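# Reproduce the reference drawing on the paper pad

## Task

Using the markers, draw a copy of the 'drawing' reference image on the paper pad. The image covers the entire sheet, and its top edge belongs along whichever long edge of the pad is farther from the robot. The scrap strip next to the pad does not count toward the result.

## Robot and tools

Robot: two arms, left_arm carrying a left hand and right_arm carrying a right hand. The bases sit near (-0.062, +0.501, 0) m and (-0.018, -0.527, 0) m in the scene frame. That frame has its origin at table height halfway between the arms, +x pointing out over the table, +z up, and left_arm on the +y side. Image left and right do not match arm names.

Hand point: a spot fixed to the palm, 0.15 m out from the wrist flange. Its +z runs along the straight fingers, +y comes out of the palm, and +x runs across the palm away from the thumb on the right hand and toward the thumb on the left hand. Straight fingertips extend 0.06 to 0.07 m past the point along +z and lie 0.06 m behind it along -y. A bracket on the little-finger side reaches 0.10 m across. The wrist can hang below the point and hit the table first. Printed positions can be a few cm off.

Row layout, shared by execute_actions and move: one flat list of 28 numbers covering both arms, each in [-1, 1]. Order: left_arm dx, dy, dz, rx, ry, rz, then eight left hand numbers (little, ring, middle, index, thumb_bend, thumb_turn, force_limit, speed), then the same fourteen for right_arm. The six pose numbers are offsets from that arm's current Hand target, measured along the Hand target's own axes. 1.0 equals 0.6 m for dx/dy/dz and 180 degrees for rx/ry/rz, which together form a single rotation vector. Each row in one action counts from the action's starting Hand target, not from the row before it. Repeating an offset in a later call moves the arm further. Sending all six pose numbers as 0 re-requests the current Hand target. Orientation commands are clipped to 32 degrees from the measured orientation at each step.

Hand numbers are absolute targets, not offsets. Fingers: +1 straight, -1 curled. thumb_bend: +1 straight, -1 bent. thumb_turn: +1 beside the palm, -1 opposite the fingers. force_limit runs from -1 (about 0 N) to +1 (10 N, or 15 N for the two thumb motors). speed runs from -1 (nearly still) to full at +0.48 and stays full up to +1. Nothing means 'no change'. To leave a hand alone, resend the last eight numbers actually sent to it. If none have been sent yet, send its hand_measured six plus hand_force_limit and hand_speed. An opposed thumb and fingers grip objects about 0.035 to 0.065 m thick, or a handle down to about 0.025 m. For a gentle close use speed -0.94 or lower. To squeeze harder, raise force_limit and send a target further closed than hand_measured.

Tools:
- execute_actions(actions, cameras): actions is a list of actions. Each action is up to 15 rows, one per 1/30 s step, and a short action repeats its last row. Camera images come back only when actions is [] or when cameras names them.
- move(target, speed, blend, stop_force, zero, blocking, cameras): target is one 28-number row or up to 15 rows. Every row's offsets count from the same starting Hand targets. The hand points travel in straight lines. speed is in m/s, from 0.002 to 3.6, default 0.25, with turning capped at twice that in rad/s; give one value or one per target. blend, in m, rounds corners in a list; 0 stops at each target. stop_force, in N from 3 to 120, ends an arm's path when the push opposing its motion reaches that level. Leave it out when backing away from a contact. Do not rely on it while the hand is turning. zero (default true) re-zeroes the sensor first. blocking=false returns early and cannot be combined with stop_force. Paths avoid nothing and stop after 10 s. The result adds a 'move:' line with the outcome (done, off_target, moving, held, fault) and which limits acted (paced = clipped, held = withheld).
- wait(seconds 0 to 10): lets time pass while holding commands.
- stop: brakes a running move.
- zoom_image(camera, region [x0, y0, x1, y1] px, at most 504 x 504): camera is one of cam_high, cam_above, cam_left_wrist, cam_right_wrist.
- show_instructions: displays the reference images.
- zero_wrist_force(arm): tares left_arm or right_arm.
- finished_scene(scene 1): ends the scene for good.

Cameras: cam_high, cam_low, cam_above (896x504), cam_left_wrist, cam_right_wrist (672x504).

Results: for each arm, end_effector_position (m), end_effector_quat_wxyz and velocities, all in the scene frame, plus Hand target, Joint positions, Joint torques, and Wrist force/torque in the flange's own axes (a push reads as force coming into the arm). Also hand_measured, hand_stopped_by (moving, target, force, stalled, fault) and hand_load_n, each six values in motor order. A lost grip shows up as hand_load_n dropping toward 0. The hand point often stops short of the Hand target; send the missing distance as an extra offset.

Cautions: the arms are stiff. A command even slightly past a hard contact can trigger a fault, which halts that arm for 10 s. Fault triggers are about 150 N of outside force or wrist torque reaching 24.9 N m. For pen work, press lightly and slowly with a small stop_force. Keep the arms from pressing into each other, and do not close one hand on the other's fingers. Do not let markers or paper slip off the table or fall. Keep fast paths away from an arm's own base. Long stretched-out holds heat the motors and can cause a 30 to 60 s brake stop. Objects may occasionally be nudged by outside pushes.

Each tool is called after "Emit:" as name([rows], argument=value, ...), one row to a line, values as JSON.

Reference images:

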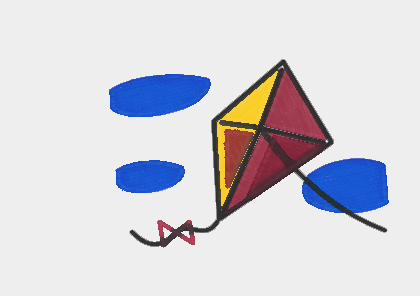

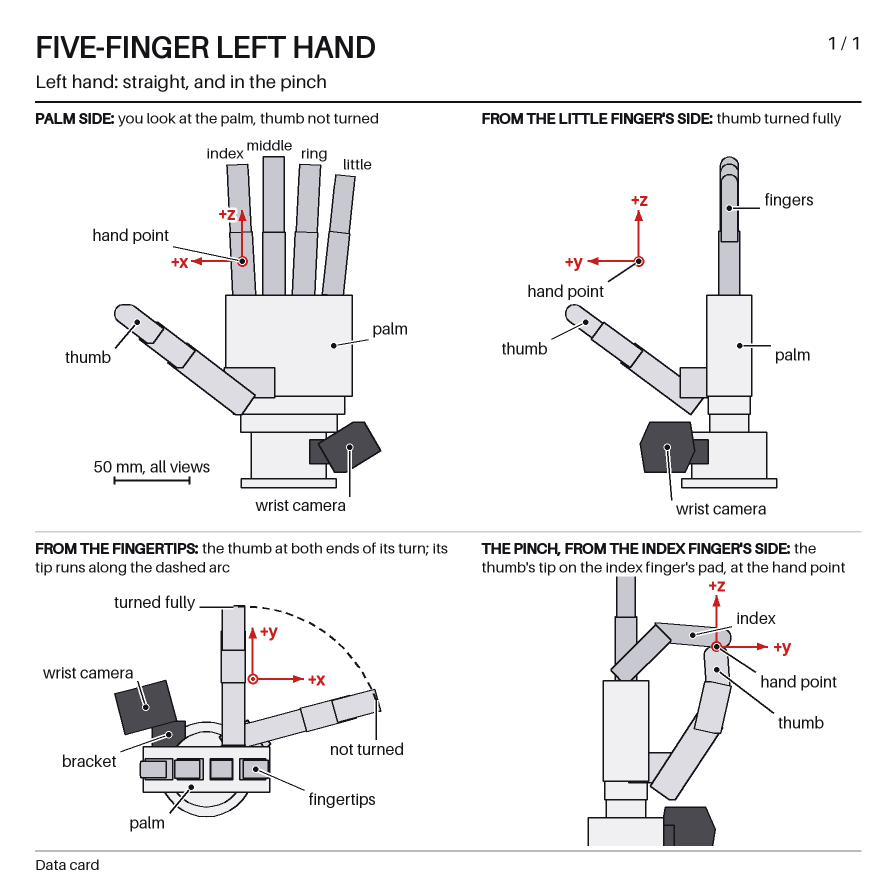

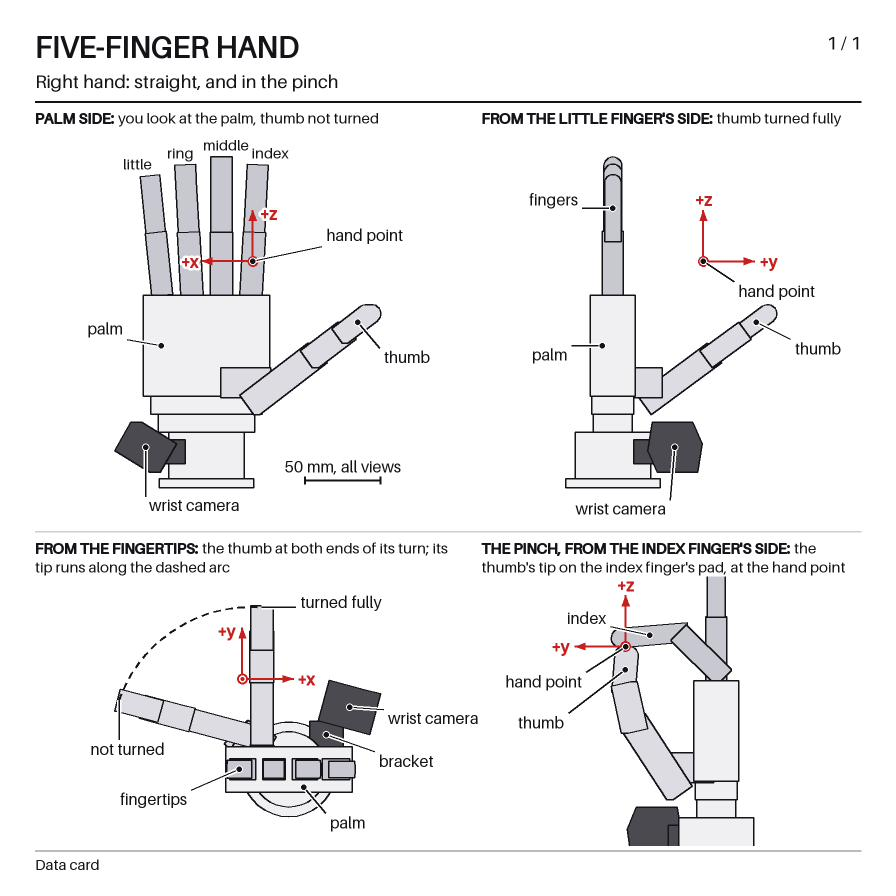

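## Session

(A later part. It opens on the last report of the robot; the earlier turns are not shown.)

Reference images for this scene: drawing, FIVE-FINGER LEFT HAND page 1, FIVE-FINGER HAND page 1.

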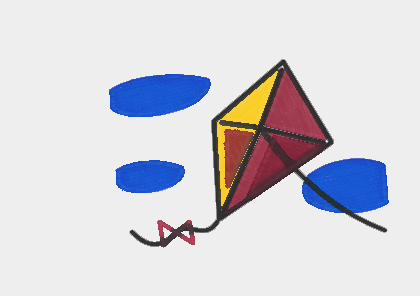

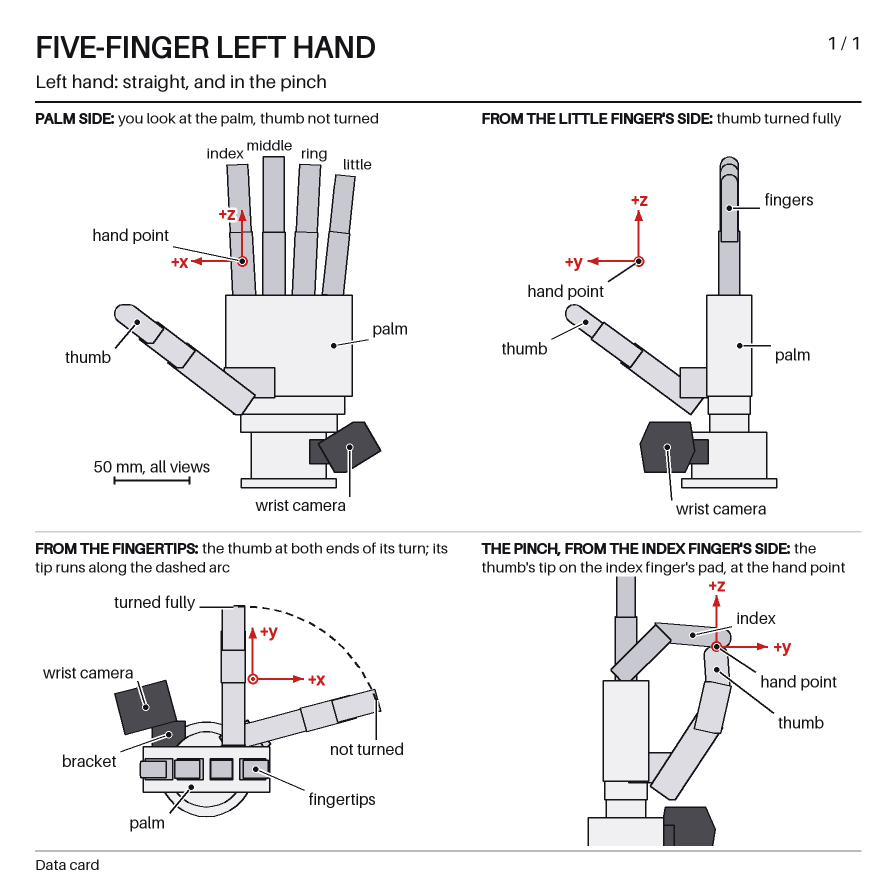

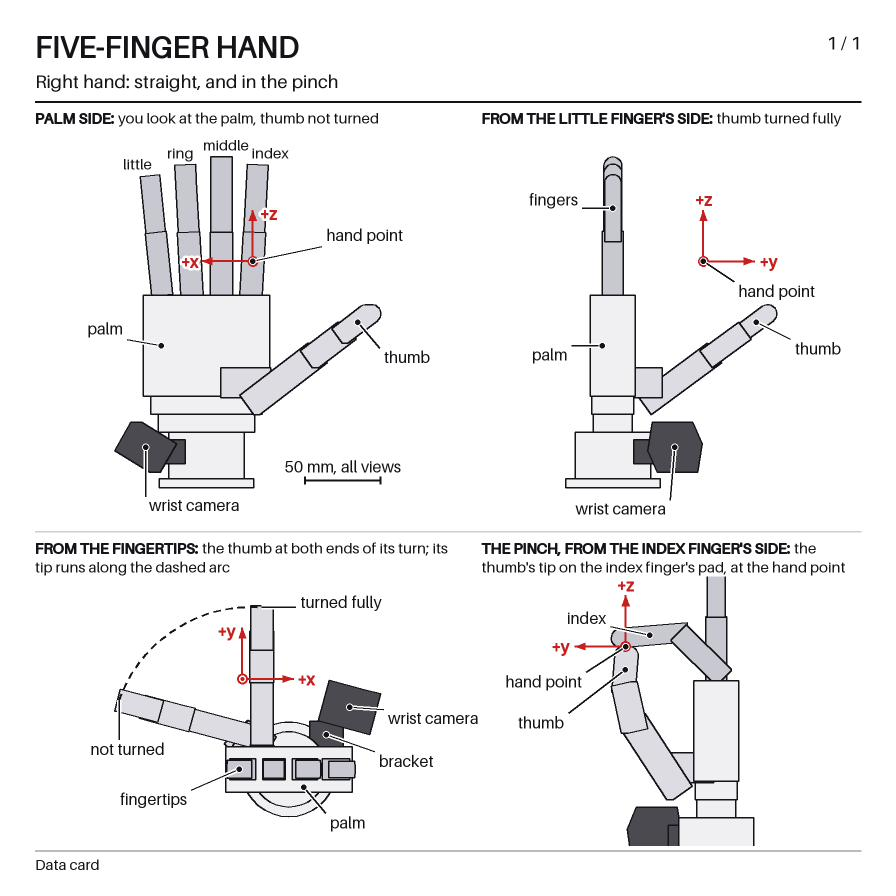

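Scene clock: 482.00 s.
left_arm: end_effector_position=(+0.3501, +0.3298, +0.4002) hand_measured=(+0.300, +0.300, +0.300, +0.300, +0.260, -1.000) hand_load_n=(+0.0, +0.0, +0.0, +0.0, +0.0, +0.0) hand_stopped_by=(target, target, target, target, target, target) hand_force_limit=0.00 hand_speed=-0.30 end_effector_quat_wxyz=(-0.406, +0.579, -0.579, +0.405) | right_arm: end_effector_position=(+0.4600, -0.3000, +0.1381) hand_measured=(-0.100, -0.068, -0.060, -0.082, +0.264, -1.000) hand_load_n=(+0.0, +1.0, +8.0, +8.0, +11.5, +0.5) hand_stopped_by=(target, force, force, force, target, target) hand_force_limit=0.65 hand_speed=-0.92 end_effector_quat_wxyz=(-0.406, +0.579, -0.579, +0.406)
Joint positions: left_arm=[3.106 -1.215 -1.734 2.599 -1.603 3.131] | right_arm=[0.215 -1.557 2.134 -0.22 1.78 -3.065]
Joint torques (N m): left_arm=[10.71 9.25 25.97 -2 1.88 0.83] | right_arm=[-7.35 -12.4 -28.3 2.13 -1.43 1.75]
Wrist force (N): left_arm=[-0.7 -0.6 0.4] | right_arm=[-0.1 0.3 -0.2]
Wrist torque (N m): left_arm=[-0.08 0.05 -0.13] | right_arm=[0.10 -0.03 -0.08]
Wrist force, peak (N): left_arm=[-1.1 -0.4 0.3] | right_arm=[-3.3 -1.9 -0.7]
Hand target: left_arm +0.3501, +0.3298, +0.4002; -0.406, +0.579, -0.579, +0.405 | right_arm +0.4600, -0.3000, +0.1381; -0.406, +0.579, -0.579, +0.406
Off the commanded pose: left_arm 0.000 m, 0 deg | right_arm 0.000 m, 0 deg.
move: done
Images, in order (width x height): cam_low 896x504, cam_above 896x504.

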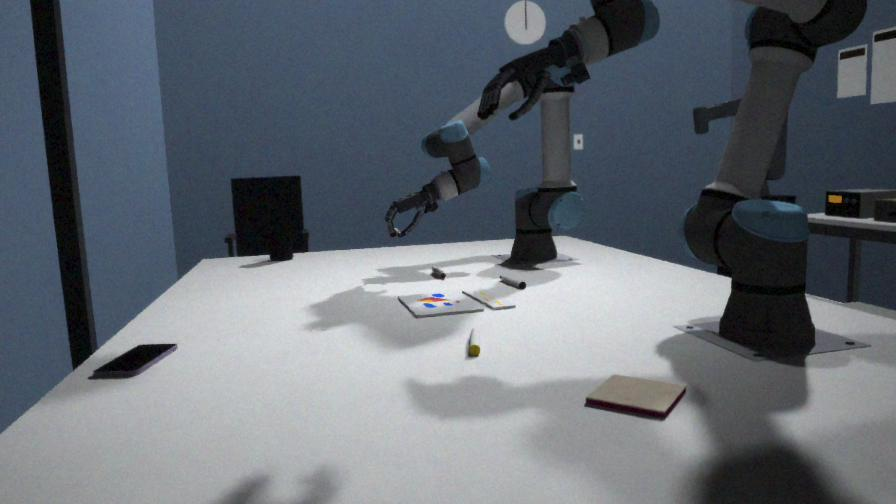

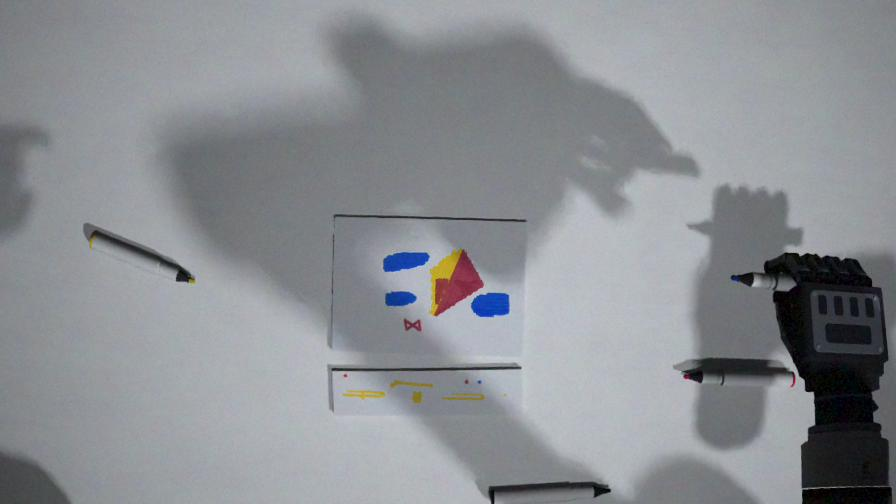

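Emit:
move([
  [0,0,0,0,0,0,0.3,0.3,0.3,0.3,0.26,-1,0,-0.3,0,-0.0342,0.09397,0,0,0,-0.1,-0.1,-0.4,-0.35,0.26,-1,0.65,-0.92],
  [0,0,0,0,0,0,0.3,0.3,0.3,0.3,0.26,-1,0,-0.3,0,0.1351,0.15558,0,0,0,-0.1,-0.1,-0.4,-0.35,0.26,-1,0.65,-0.92],
], speed=[0.25,0.2], blend=[0.03,0])

Emit:
move(target=[0,0,0,0,0,0,0.3,0.3,0.3,0.3,0.26,-1,0,-0.3,0,0.0219,0.0080,0,0,0,-0.1,-0.1,-0.4,-0.35,0.26,-1,0.65,-0.92], speed=0.008, stop_force=3)

Emit:
move(target=[0,0,0,0,0,0,0.3,0.3,0.3,0.3,0.26,-1,0,-0.3,0,0,0,0,0,0,0.05,0.05,0.03,0.03,0.26,-1,0,-0.6], speed=0.05)

Emit:
move(target=[0,0,0,0,0,0,0.3,0.3,0.3,0.3,0.26,-1,0,-0.3,0,0,0,0,0,0,0.3,0.3,0.3,0.3,0.26,-1,0,-0.3], speed=0.05, cameras=["cam_above","cam_low","cam_right_wrist"])

Scene clock: 484.73 s.
left_arm: end_effector_position=(+0.3501, +0.3298, +0.4002) hand_measured=(+0.300, +0.300, +0.300, +0.300, +0.260, -1.000) hand_load_n=(+0.0, +0.0, +0.0, +0.0, +0.0, +0.0) hand_stopped_by=(target, target, target, target, target, target) hand_force_limit=0.00 hand_speed=-0.30 end_effector_quat_wxyz=(-0.406, +0.579, -0.579, +0.405) | right_arm: end_effector_position=(+0.5200, -0.3000, +0.0301) hand_measured=(-0.100, -0.068, -0.060, -0.082, +0.264, -1.000) hand_load_n=(+0.0, +1.0, +8.5, +8.5, +11.5, +0.5) hand_stopped_by=(target, force, force, force, target, target) hand_force_limit=0.65 hand_speed=-0.92 end_effector_quat_wxyz=(-0.406, +0.579, -0.579, +0.406)
Joint positions: left_arm=[3.106 -1.215 -1.734 2.599 -1.603 3.131] | right_arm=[0.177 -1.247 2.117 -0.515 1.745 -3.078]
Joint torques (N m): left_arm=[10.58 8.69 25.89 -1.86 1.81 0.92] | right_arm=[8.54 -22 -4.35 -3.33 1.01 -2.46]
Wrist force (N): left_arm=[-0.7 -0.6 -0.2] | right_arm=[-0.2 0.3 -0.1]
Wrist torque (N m): left_arm=[-0.03 0.02 -0.13] | right_arm=[0.09 -0.03 0.05]
Wrist force, peak (N): left_arm=[-1.0 -0.2 0.2] | right_arm=[-0.3 0.7 -1.4]
Hand target: left_arm +0.3501, +0.3298, +0.4002; -0.406, +0.579, -0.579, +0.405 | right_arm +0.5200, -0.3000, +0.0301; -0.406, +0.579, -0.579, +0.406
Off the commanded pose: left_arm 0.000 m, 0 deg | right_arm 0.000 m, 0 deg.
move: done

Scene clock: 487.43 s.
left_arm: end_effector_position=(+0.3501, +0.3298, +0.4002) hand_measured=(+0.300, +0.300, +0.300, +0.300, +0.260, -1.000) hand_load_n=(+0.0, +0.0, +0.0, +0.0, +0.0, +0.0) hand_stopped_by=(target, target, target, target, target, target) hand_force_limit=0.00 hand_speed=-0.30 end_effector_quat_wxyz=(-0.406, +0.579, -0.579, +0.405) | right_arm: end_effector_position=(+0.5200, -0.3000, +0.0185) hand_measured=(-0.100, -0.068, -0.060, -0.082, +0.264, -1.000) hand_load_n=(+0.0, +1.5, +8.0, +9.0, +10.5, +0.5) hand_stopped_by=(target, force, force, force, target, target) hand_force_limit=0.65 hand_speed=-0.92 end_effector_quat_wxyz=(-0.406, +0.579, -0.579, +0.406)
Joint positions: left_arm=[3.106 -1.215 -1.734 2.599 -1.603 3.131] | right_arm=[0.177 -1.222 2.125 -0.548 1.745 -3.078]
Joint torques (N m): left_arm=[10.24 8.88 25.76 -1.91 1.8 0.87] | right_arm=[6.51 -34.88 -23.5 2.2 0.36 -2.5]
Wrist force (N): left_arm=[-0.6 -0.2 0.4] | right_arm=[0.6 -3.4 -1.7]
Wrist torque (N m): left_arm=[-0.01 0.04 -0.14] | right_arm=[0.02 -0.05 0.03]
Wrist force, peak (N): left_arm=[-1.0 -0.5 0.3] | right_arm=[1.3 -7.7 -5.2]
Hand target: left_arm +0.3501, +0.3298, +0.4002; -0.406, +0.579, -0.579, +0.405 | right_arm +0.5200, -0.3000, +0.0185; -0.406, +0.579, -0.579, +0.406 (not the last commanded pose)
Off the commanded pose: left_arm 0.000 m, 0 deg | right_arm 0.002 m, 0 deg.
move: contact (right_arm)

Scene clock: 487.93 s.
left_arm: end_effector_position=(+0.3501, +0.3298, +0.4002) hand_measured=(+0.300, +0.300, +0.300, +0.300, +0.260, -1.000) hand_load_n=(+0.0, +0.0, +0.0, +0.0, +0.0, +0.0) hand_stopped_by=(target, target, target, target, target, target) hand_force_limit=0.00 hand_speed=-0.30 end_effector_quat_wxyz=(-0.406, +0.579, -0.579, +0.405) | right_arm: end_effector_position=(+0.5200, -0.3000, +0.0185) hand_measured=(+0.050, +0.050, +0.030, +0.030, +0.260, -1.000) hand_load_n=(+0.0, +0.0, +0.0, +0.5, -0.5, +0.0) hand_stopped_by=(target, target, target, target, target, target) hand_force_limit=0.00 hand_speed=-0.60 end_effector_quat_wxyz=(-0.406, +0.579, -0.579, +0.406)
Joint positions: left_arm=[3.106 -1.215 -1.734 2.599 -1.603 3.131] | right_arm=[0.177 -1.222 2.125 -0.548 1.745 -3.078]
Joint torques (N m): left_arm=[10.32 9.47 25.62 -2.03 1.91 0.79] | right_arm=[5.07 -34.62 -23.08 0.52 0.13 -2.53]
Wrist force (N): left_arm=[-0.9 -0.4 0.1] | right_arm=[-0.1 0.3 -0.2]
Wrist torque (N m): left_arm=[-0.02 0.06 -0.15] | right_arm=[0.10 -0.05 0.06]
Wrist force, peak (N): left_arm=[-0.9 -0.4 0.1] | right_arm=[0.4 -3.7 -1.9]
Hand target: left_arm +0.3501, +0.3298, +0.4002; -0.406, +0.579, -0.579, +0.405 | right_arm +0.5200, -0.3000, +0.0185; -0.406, +0.579, -0.579, +0.406
Off the commanded pose: left_arm 0.000 m, 0 deg | right_arm 0.000 m, 0 deg.
move: done

Scene clock: 488.43 s.
left_arm: end_effector_position=(+0.3501, +0.3298, +0.4002) hand_measured=(+0.300, +0.300, +0.300, +0.300, +0.260, -1.000) hand_load_n=(+0.0, +0.0, +0.0, -0.5, +0.0, +0.0) hand_stopped_by=(target, target, target, target, target, target) hand_force_limit=0.00 hand_speed=-0.30 end_effector_quat_wxyz=(-0.406, +0.579, -0.579, +0.405) | right_arm: end_effector_position=(+0.5200, -0.3000, +0.0185) hand_measured=(+0.300, +0.300, +0.300, +0.300, +0.260, -1.000) hand_load_n=(+0.0, +0.0, +0.0, +0.0, +0.0, +0.0) hand_stopped_by=(target, target, target, target, target, target) hand_force_limit=0.00 hand_speed=-0.30 end_effector_quat_wxyz=(-0.406, +0.579, -0.579, +0.406)
Joint positions: left_arm=[3.106 -1.215 -1.734 2.599 -1.603 3.131] | right_arm=[0.177 -1.222 2.125 -0.548 1.745 -3.078]
Joint torques (N m): left_arm=[10.42 9.17 25.75 -1.91 1.78 0.79] | right_arm=[5.26 -35.78 -21.88 -1.08 0.11 -2.31]
Wrist force (N): left_arm=[-0.6 -0.4 0.3] | right_arm=[-0.1 0.1 -0.3]
Wrist torque (N m): left_arm=[-0.03 0.03 -0.13] | right_arm=[0.07 -0.04 0.06]
Wrist force, peak (N): left_arm=[-0.9 -0.5 0.3] | right_arm=[0.0 0.4 -0.3]
Hand target: left_arm +0.3501, +0.3298, +0.4002; -0.406, +0.579, -0.579, +0.405 | right_arm +0.5200, -0.3000, +0.0185; -0.406, +0.579, -0.579, +0.406
Off the commanded pose: left_arm 0.000 m, 0 deg | right_arm 0.000 m, 0 deg.
move: done
Images, in order (width x height): cam_low 896x504, cam_above 896x504, cam_right_wrist 672x504.

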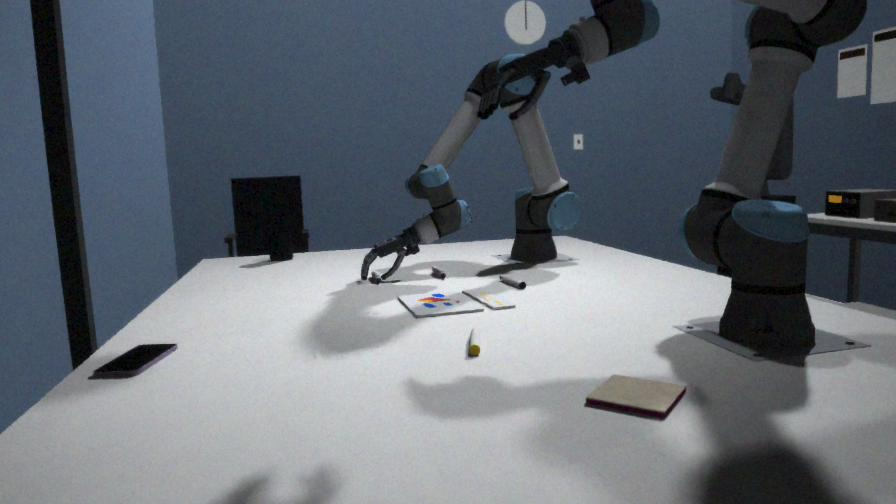

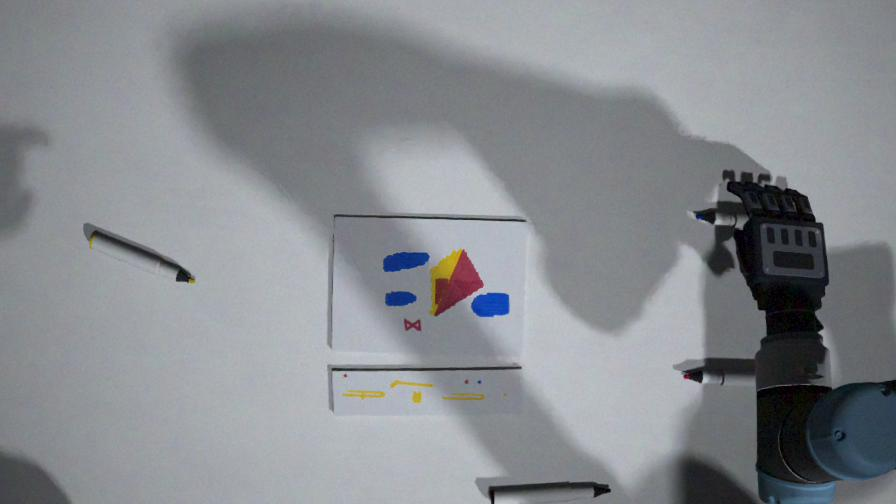

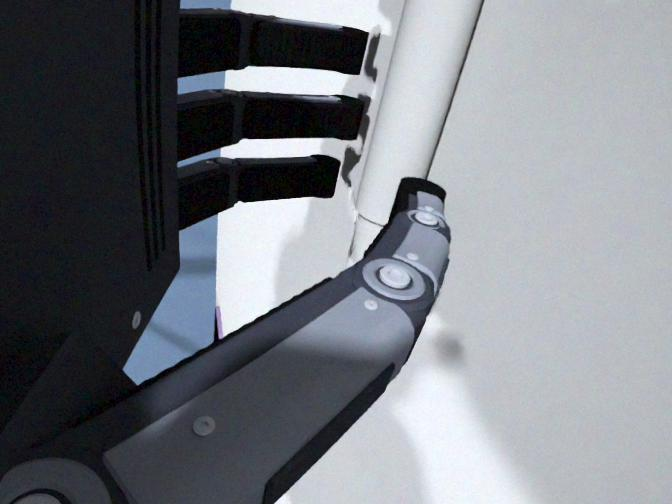

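Emit:
zoom_image(camera="cam_above", region=[470, 424, 630, 504])

Scaled by 3.150 from the camera's 896x504 image, which has a finer 1280x720 frame.

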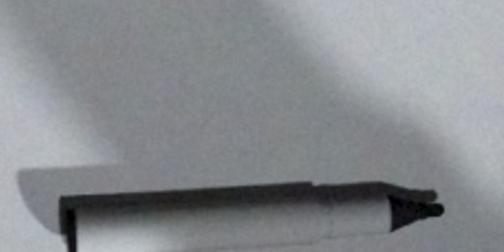

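Emit:
move([
  [0,0,0,0,0,0,0.3,0.3,0.3,0.3,0.26,-1,0,-0.3,0,-0.04699,-0.0171,0,0,0,0.3,0.3,0.3,0.3,0.26,-1,0,-0.3],
  [0.763,0.51313,-0.09313,0,-0.02924,-0.01064,0.25,0.25,0.2,0.2,0.26,-1,0,-0.3,0.1,-0.32032,-0.24073,0,0,0,0.3,0.3,0.3,0.3,0.26,-1,0,-0.3],
], speed=[0.1,0.3], blend=[0.01,0], cameras=["cam_above","cam_low","cam_left_wrist","cam_high"])

Scene clock: 496.73 s.
left_arm: end_effector_position=(+0.1922, -0.1278, +0.1297) hand_measured=(+0.250, +0.250, +0.200, +0.200, +0.260, -1.000) hand_load_n=(+0.0, +0.0, +0.0, +0.0, +0.0, +0.0) hand_stopped_by=(target, target, target, target, target, target) hand_force_limit=0.00 hand_speed=-0.30 end_effector_quat_wxyz=(-0.425, +0.607, -0.550, +0.385) | right_arm: end_effector_position=(+0.4500, -0.3599, +0.2485) hand_measured=(+0.300, +0.300, +0.300, +0.300, +0.260, -1.000) hand_load_n=(+0.0, +0.0, +0.0, +0.0, +0.0, +0.0) hand_stopped_by=(target, target, target, target, target, target) hand_force_limit=0.00 hand_speed=-0.30 end_effector_quat_wxyz=(-0.406, +0.579, -0.579, +0.406)
Joint positions: left_arm=[1.848 -2.433 -1.028 2.348 -2.75 2.061] | right_arm=[0.004 -1.79 2.03 0.109 1.582 -3.138]
Joint torques (N m): left_arm=[-10.16 40.2 23.69 -5.04 -3.3 -1.41] | right_arm=[-8.32 -20.06 -31.6 2.16 -1.38 -2.4]
Wrist force (N): left_arm=[-0.6 -0.6 0.3] | right_arm=[0.0 0.2 -0.2]
Wrist torque (N m): left_arm=[-0.07 0.01 0.00] | right_arm=[0.10 -0.06 0.07]
Wrist force, peak (N): left_arm=[-1.8 -1.5 0.1] | right_arm=[0.0 0.8 -0.3]
Hand target: left_arm +0.1922, -0.1278, +0.1297; -0.425, +0.607, -0.550, +0.385 | right_arm +0.4500, -0.3599, +0.2485; -0.406, +0.579, -0.579, +0.406
Off the commanded pose: left_arm 0.000 m, 0 deg | right_arm 0.000 m, 0 deg.
move: done
Images, in order (width x height): cam_high 896x504, cam_low 896x504, cam_above 896x504, cam_left_wrist 672x504.

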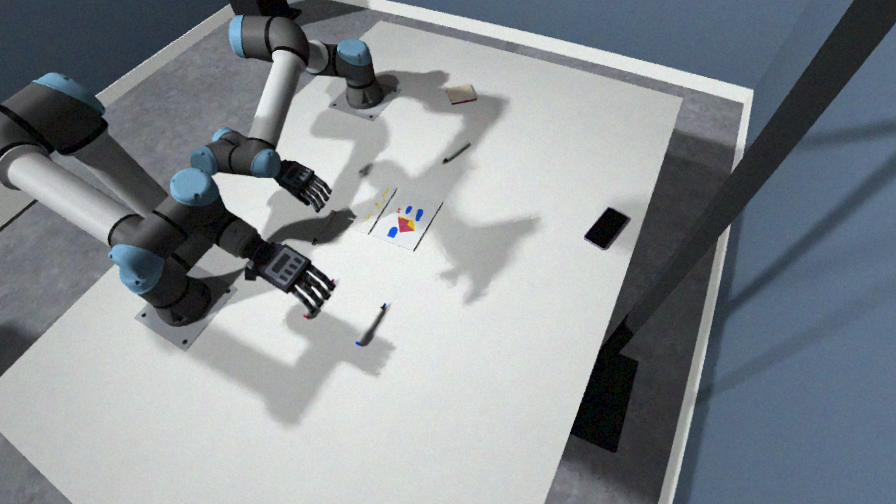

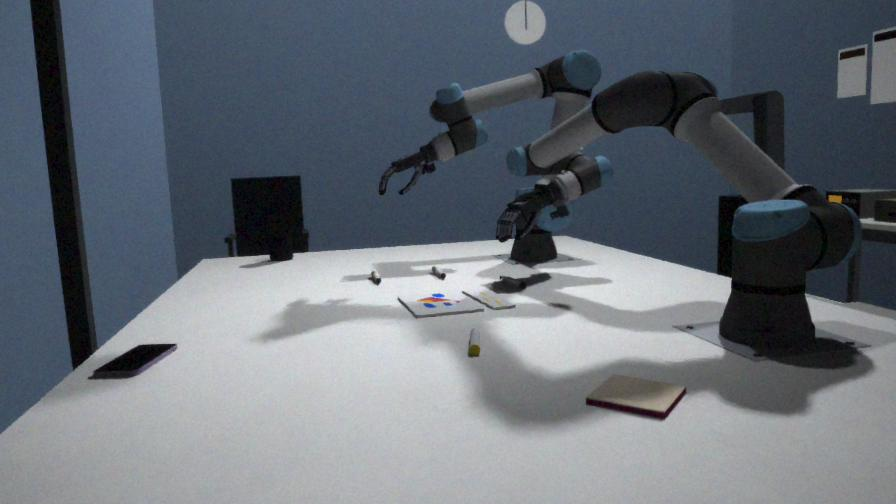

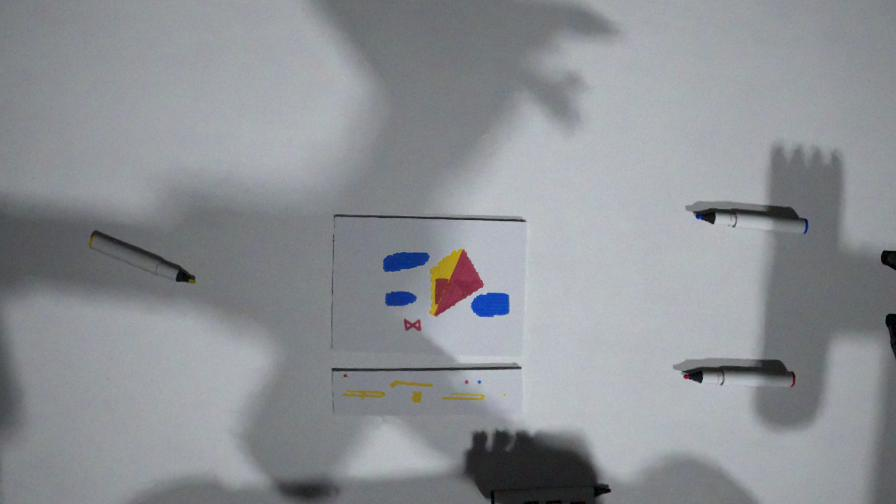

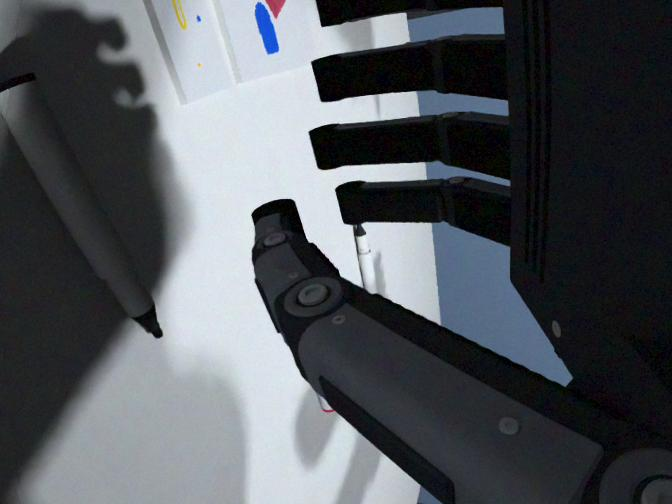

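Emit:
move(target=[0,0.1410,0.0513,0,0,0,0.25,0.25,0.2,0.2,0.26,-1,0,-0.3,0,0,0,0,0,0,0.3,0.3,0.3,0.3,0.26,-1,0,-0.3], speed=0.12, cameras=["cam_above","cam_low","cam_left_wrist","cam_high"])

Emit:
zoom_image(camera="cam_low", region=[470, 200, 590, 300])

Emit:
zoom_image(camera="cam_high", region=[270, 150, 380, 260])

Scene clock: 498.47 s.
left_arm: end_effector_position=(+0.1921, -0.1277, +0.0398) hand_measured=(+0.250, +0.250, +0.200, +0.200, +0.260, -1.000) hand_load_n=(+0.0, +0.0, +0.0, +0.0, +0.0, +0.0) hand_stopped_by=(target, target, target, target, target, target) hand_force_limit=0.00 hand_speed=-0.30 end_effector_quat_wxyz=(-0.425, +0.607, -0.550, +0.385) | right_arm: end_effector_position=(+0.4500, -0.3599, +0.2485) hand_measured=(+0.300, +0.300, +0.300, +0.300, +0.260, -1.000) hand_load_n=(+0.0, +0.0, +0.0, +0.0, +0.0, +0.0) hand_stopped_by=(target, target, target, target, target, target) hand_force_limit=0.00 hand_speed=-0.30 end_effector_quat_wxyz=(-0.406, +0.579, -0.579, +0.406)
Joint positions: left_arm=[1.847 -2.527 -1.096 2.509 -2.75 2.061] | right_arm=[0.004 -1.79 2.03 0.109 1.582 -3.138]
Joint torques (N m): left_arm=[3.41 41.78 8.28 0.98 0.14 1.32] | right_arm=[-7.46 -19.47 -32.14 2.06 -1.48 -2.5]
Wrist force (N): left_arm=[-0.7 -0.5 0.1] | right_arm=[0.1 0.2 -0.2]
Wrist torque (N m): left_arm=[-0.02 0.02 -0.14] | right_arm=[0.10 -0.07 0.08]
Wrist force, peak (N): left_arm=[-0.5 -1.8 -0.3] | right_arm=[0.0 0.5 -0.4]
Hand target: left_arm +0.1922, -0.1277, +0.0397; -0.425, +0.607, -0.550, +0.385 | right_arm +0.4500, -0.3599, +0.2485; -0.406, +0.579, -0.579, +0.406
Off the commanded pose: left_arm 0.000 m, 0 deg | right_arm 0.000 m, 0 deg.
move: done
Images, in order (width x height): cam_high 896x504, cam_low 896x504, cam_above 896x504, cam_left_wrist 672x504.

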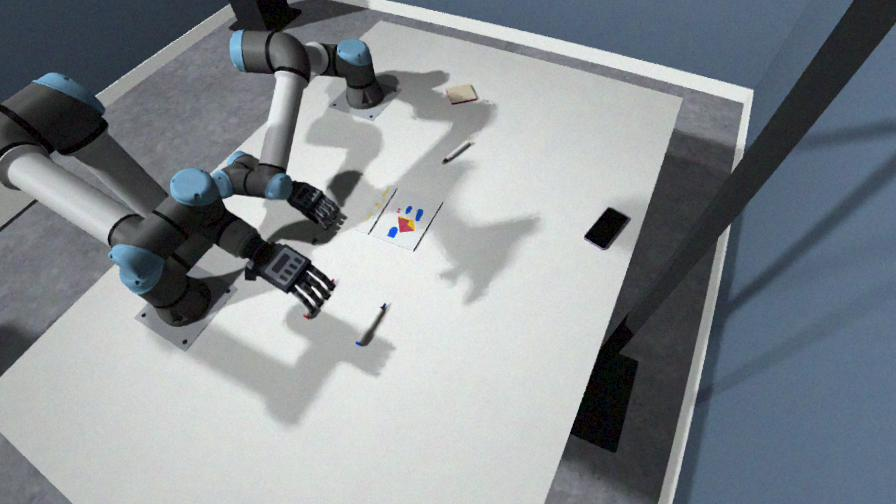

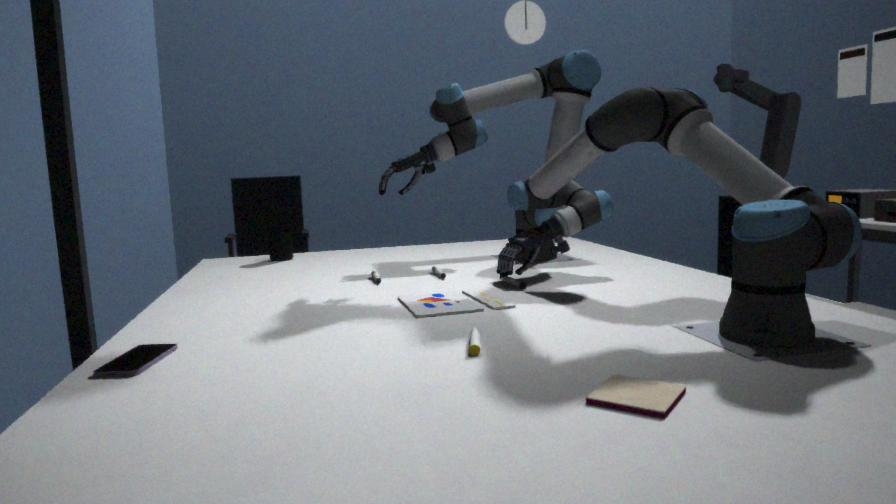

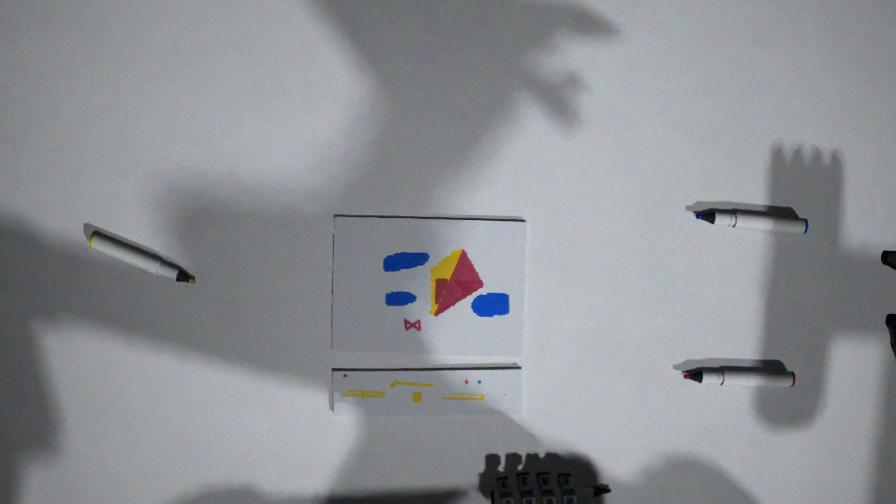

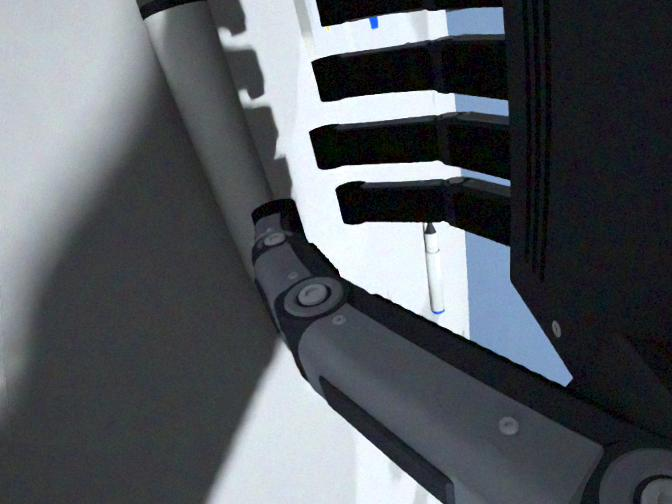

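Scaled by 4.200 from the camera's 896x504 image, which has a finer 1280x720 frame.

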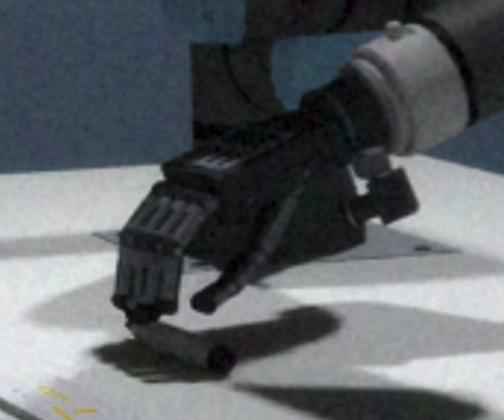

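Scaled by 4.582 from the camera's 896x504 image, which has a finer 1280x720 frame.

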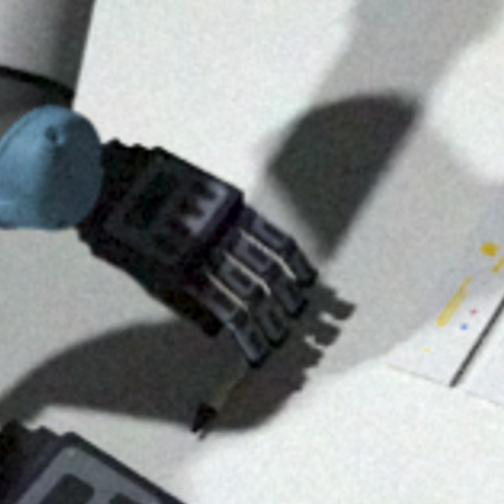

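Emit:
move([
  [0,-0.00285,0.00783,0,0,0,0.25,0.25,0.2,0.2,0.26,-1,0,-0.3,0,0,0,0,0,0,0.3,0.3,0.3,0.3,0.26,-1,0,-0.3],
  [0,0.03165,0.02037,0,0,0,0.25,0.25,0.2,0.2,0.26,-1,0,-0.3,0,0,0,0,0,0,0.3,0.3,0.3,0.3,0.26,-1,0,-0.3],
], speed=0.02, stop_force=3, cameras=["cam_above","cam_low","cam_left_wrist","cam_high"])

Emit:
zoom_image(camera="cam_low", region=[470, 200, 590, 300])

Emit:
zoom_image(camera="cam_high", region=[270, 150, 380, 260])

Scene clock: 502.03 s.
left_arm: end_effector_position=(+0.1971, -0.1272, +0.0177) hand_measured=(+0.250, +0.250, +0.200, +0.200, +0.260, -1.000) hand_load_n=(+0.0, +0.0, +0.0, +0.0, +0.5, -0.5) hand_stopped_by=(target, target, target, target, target, target) hand_force_limit=0.00 hand_speed=-0.30 end_effector_quat_wxyz=(-0.425, +0.607, -0.550, +0.385) | right_arm: end_effector_position=(+0.4500, -0.3599, +0.2485) hand_measured=(+0.300, +0.300, +0.300, +0.300, +0.260, -1.000) hand_load_n=(+0.0, +0.0, +0.0, +0.0, +0.0, -0.5) hand_stopped_by=(target, target, target, target, target, target) hand_force_limit=0.00 hand_speed=-0.30 end_effector_quat_wxyz=(-0.406, +0.579, -0.579, +0.406)
Joint positions: left_arm=[1.856 -2.551 -1.108 2.562 -2.747 2.08] | right_arm=[0.004 -1.79 2.03 0.109 1.582 -3.138]
Joint torques (N m): left_arm=[10.23 41.42 7.21 0.88 0.99 1.49] | right_arm=[-8.31 -19.01 -31.62 1.96 -1.63 -2.56]
Wrist force (N): left_arm=[-0.4 -0.5 0.4] | right_arm=[0.1 0.0 -0.3]
Wrist torque (N m): left_arm=[-0.04 -0.03 -0.14] | right_arm=[0.06 -0.08 0.07]
Wrist force, peak (N): left_arm=[-0.8 -0.8 0.1] | right_arm=[0.1 0.3 -0.4]
Hand target: left_arm +0.1971, -0.1272, +0.0177; -0.425, +0.607, -0.550, +0.385 | right_arm +0.4500, -0.3599, +0.2485; -0.406, +0.579, -0.579, +0.406
Off the commanded pose: left_arm 0.000 m, 0 deg | right_arm 0.000 m, 0 deg.
move: done
Images, in order (width x height): cam_high 896x504, cam_low 896x504, cam_above 896x504, cam_left_wrist 672x504.

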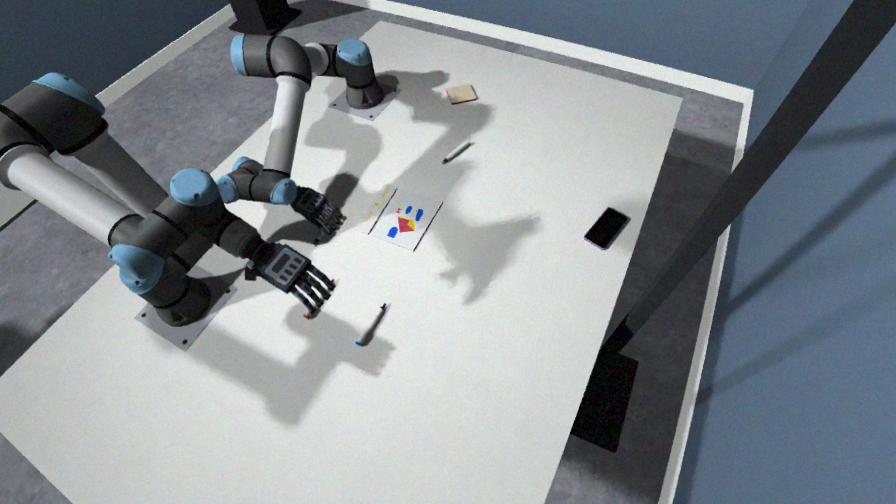

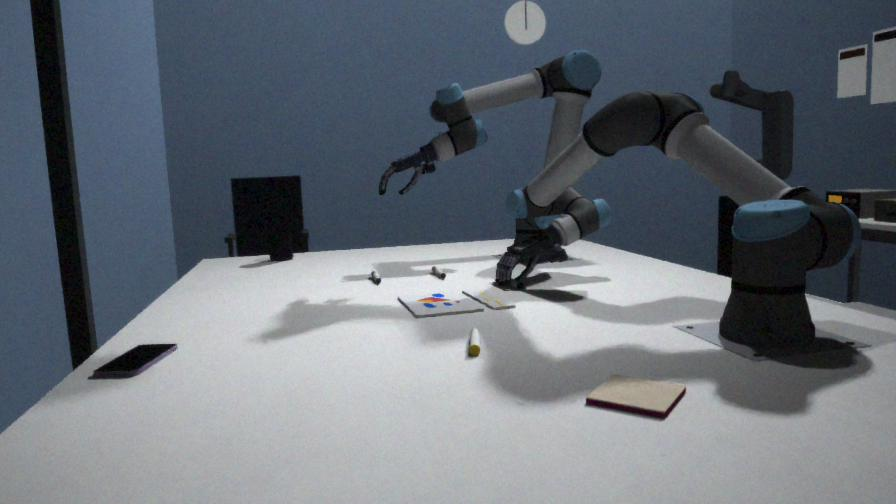

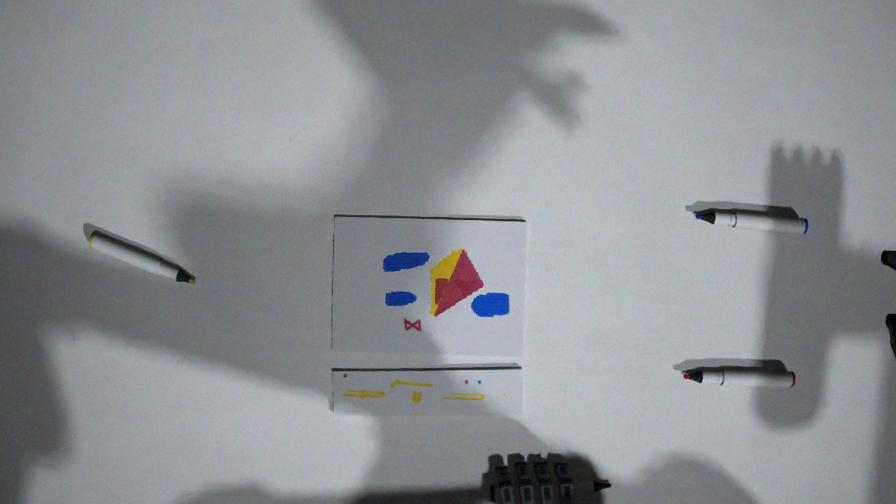

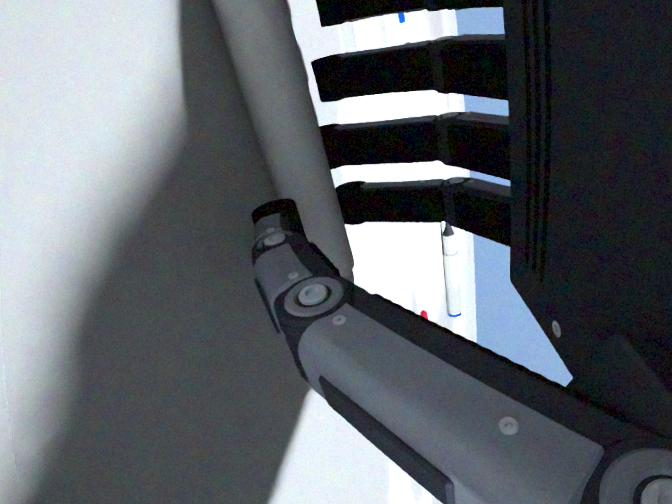

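Scaled by 4.200 from the camera's 896x504 image, which has a finer 1280x720 frame.

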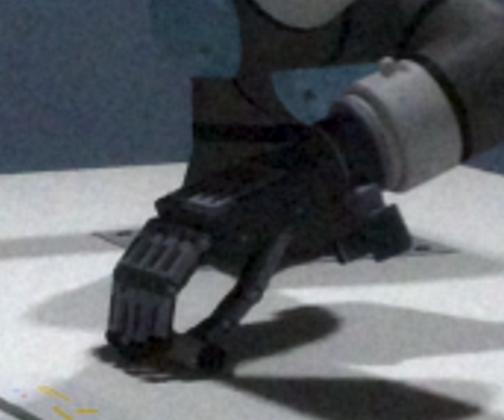

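Scaled by 4.582 from the camera's 896x504 image, which has a finer 1280x720 frame.

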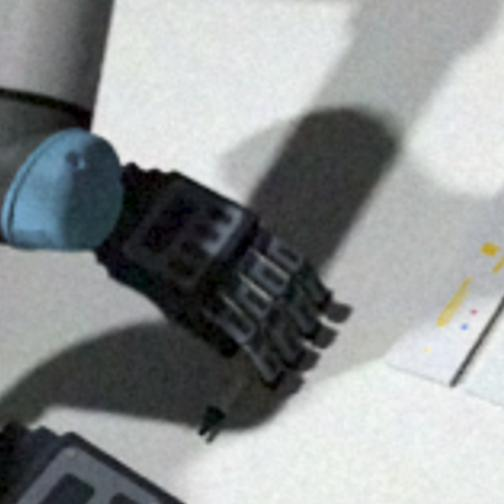

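Emit:
move(target=[0,0,0,0,0,0,-0.1,-0.1,0.45,-0.3,0.26,-1,-0.4,-0.85,0,0,0,0,0,0,0.3,0.3,0.3,0.3,0.26,-1,0,-0.3], speed=0.05, cameras=["cam_low","cam_left_wrist"])

Scene clock: 504.27 s.
left_arm: end_effector_position=(+0.1971, -0.1272, +0.0177) hand_measured=(-0.100, -0.040, +0.450, -0.062, +0.262, -1.000) hand_load_n=(+2.5, +1.5, +0.0, +7.5, +7.0, +0.5) hand_stopped_by=(target, force, target, force, target, target) hand_force_limit=-0.40 hand_speed=-0.85 end_effector_quat_wxyz=(-0.425, +0.607, -0.550, +0.385) | right_arm: end_effector_position=(+0.4500, -0.3599, +0.2485) hand_measured=(+0.300, +0.300, +0.300, +0.300, +0.260, -1.000) hand_load_n=(+0.0, +0.0, +0.0, +0.0, +0.0, +0.0) hand_stopped_by=(target, target, target, target, target, target) hand_force_limit=0.00 hand_speed=-0.30 end_effector_quat_wxyz=(-0.406, +0.579, -0.579, +0.406)
Joint positions: left_arm=[1.856 -2.551 -1.108 2.562 -2.747 2.08] | right_arm=[0.004 -1.79 2.03 0.109 1.582 -3.138]
Joint torques (N m): left_arm=[10.49 41.74 7.28 0.77 0.64 1.33] | right_arm=[-7.97 -19.06 -32.1 2.09 -1.39 -2.39]
Wrist force (N): left_arm=[-0.5 -6.2 -1.6] | right_arm=[0.2 0.3 -0.2]
Wrist torque (N m): left_arm=[-0.07 -0.03 -0.06] | right_arm=[0.12 -0.08 0.09]
Wrist force, peak (N): left_arm=[-0.6 -6.3 -1.7] | right_arm=[0.1 0.3 -0.5]
Hand target: left_arm +0.1971, -0.1272, +0.0177; -0.425, +0.607, -0.550, +0.385 | right_arm +0.4500, -0.3599, +0.2485; -0.406, +0.579, -0.579, +0.406
Off the commanded pose: left_arm 0.000 m, 0 deg | right_arm 0.000 m, 0 deg.
move: done
Images, in order (width x height): cam_low 896x504, cam_left_wrist 672x504.

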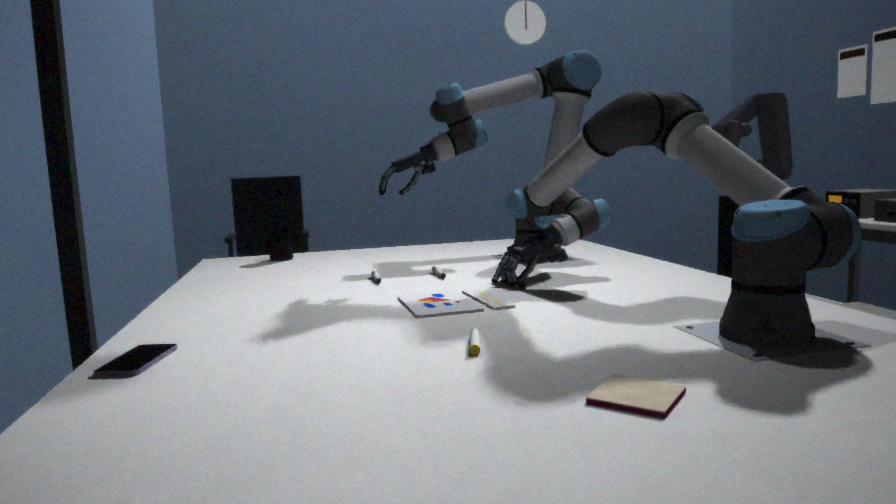

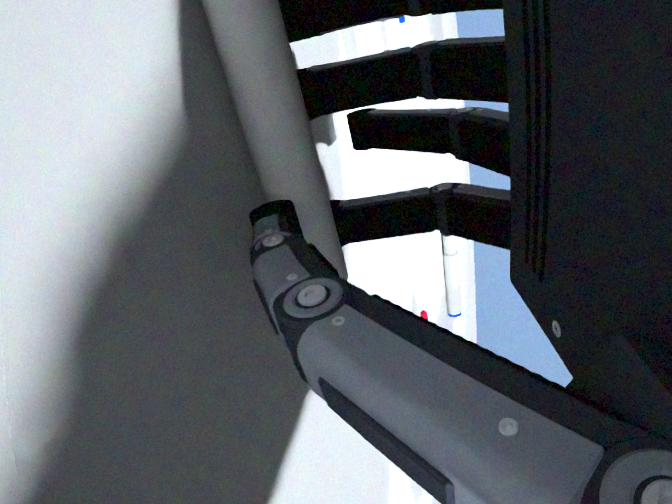

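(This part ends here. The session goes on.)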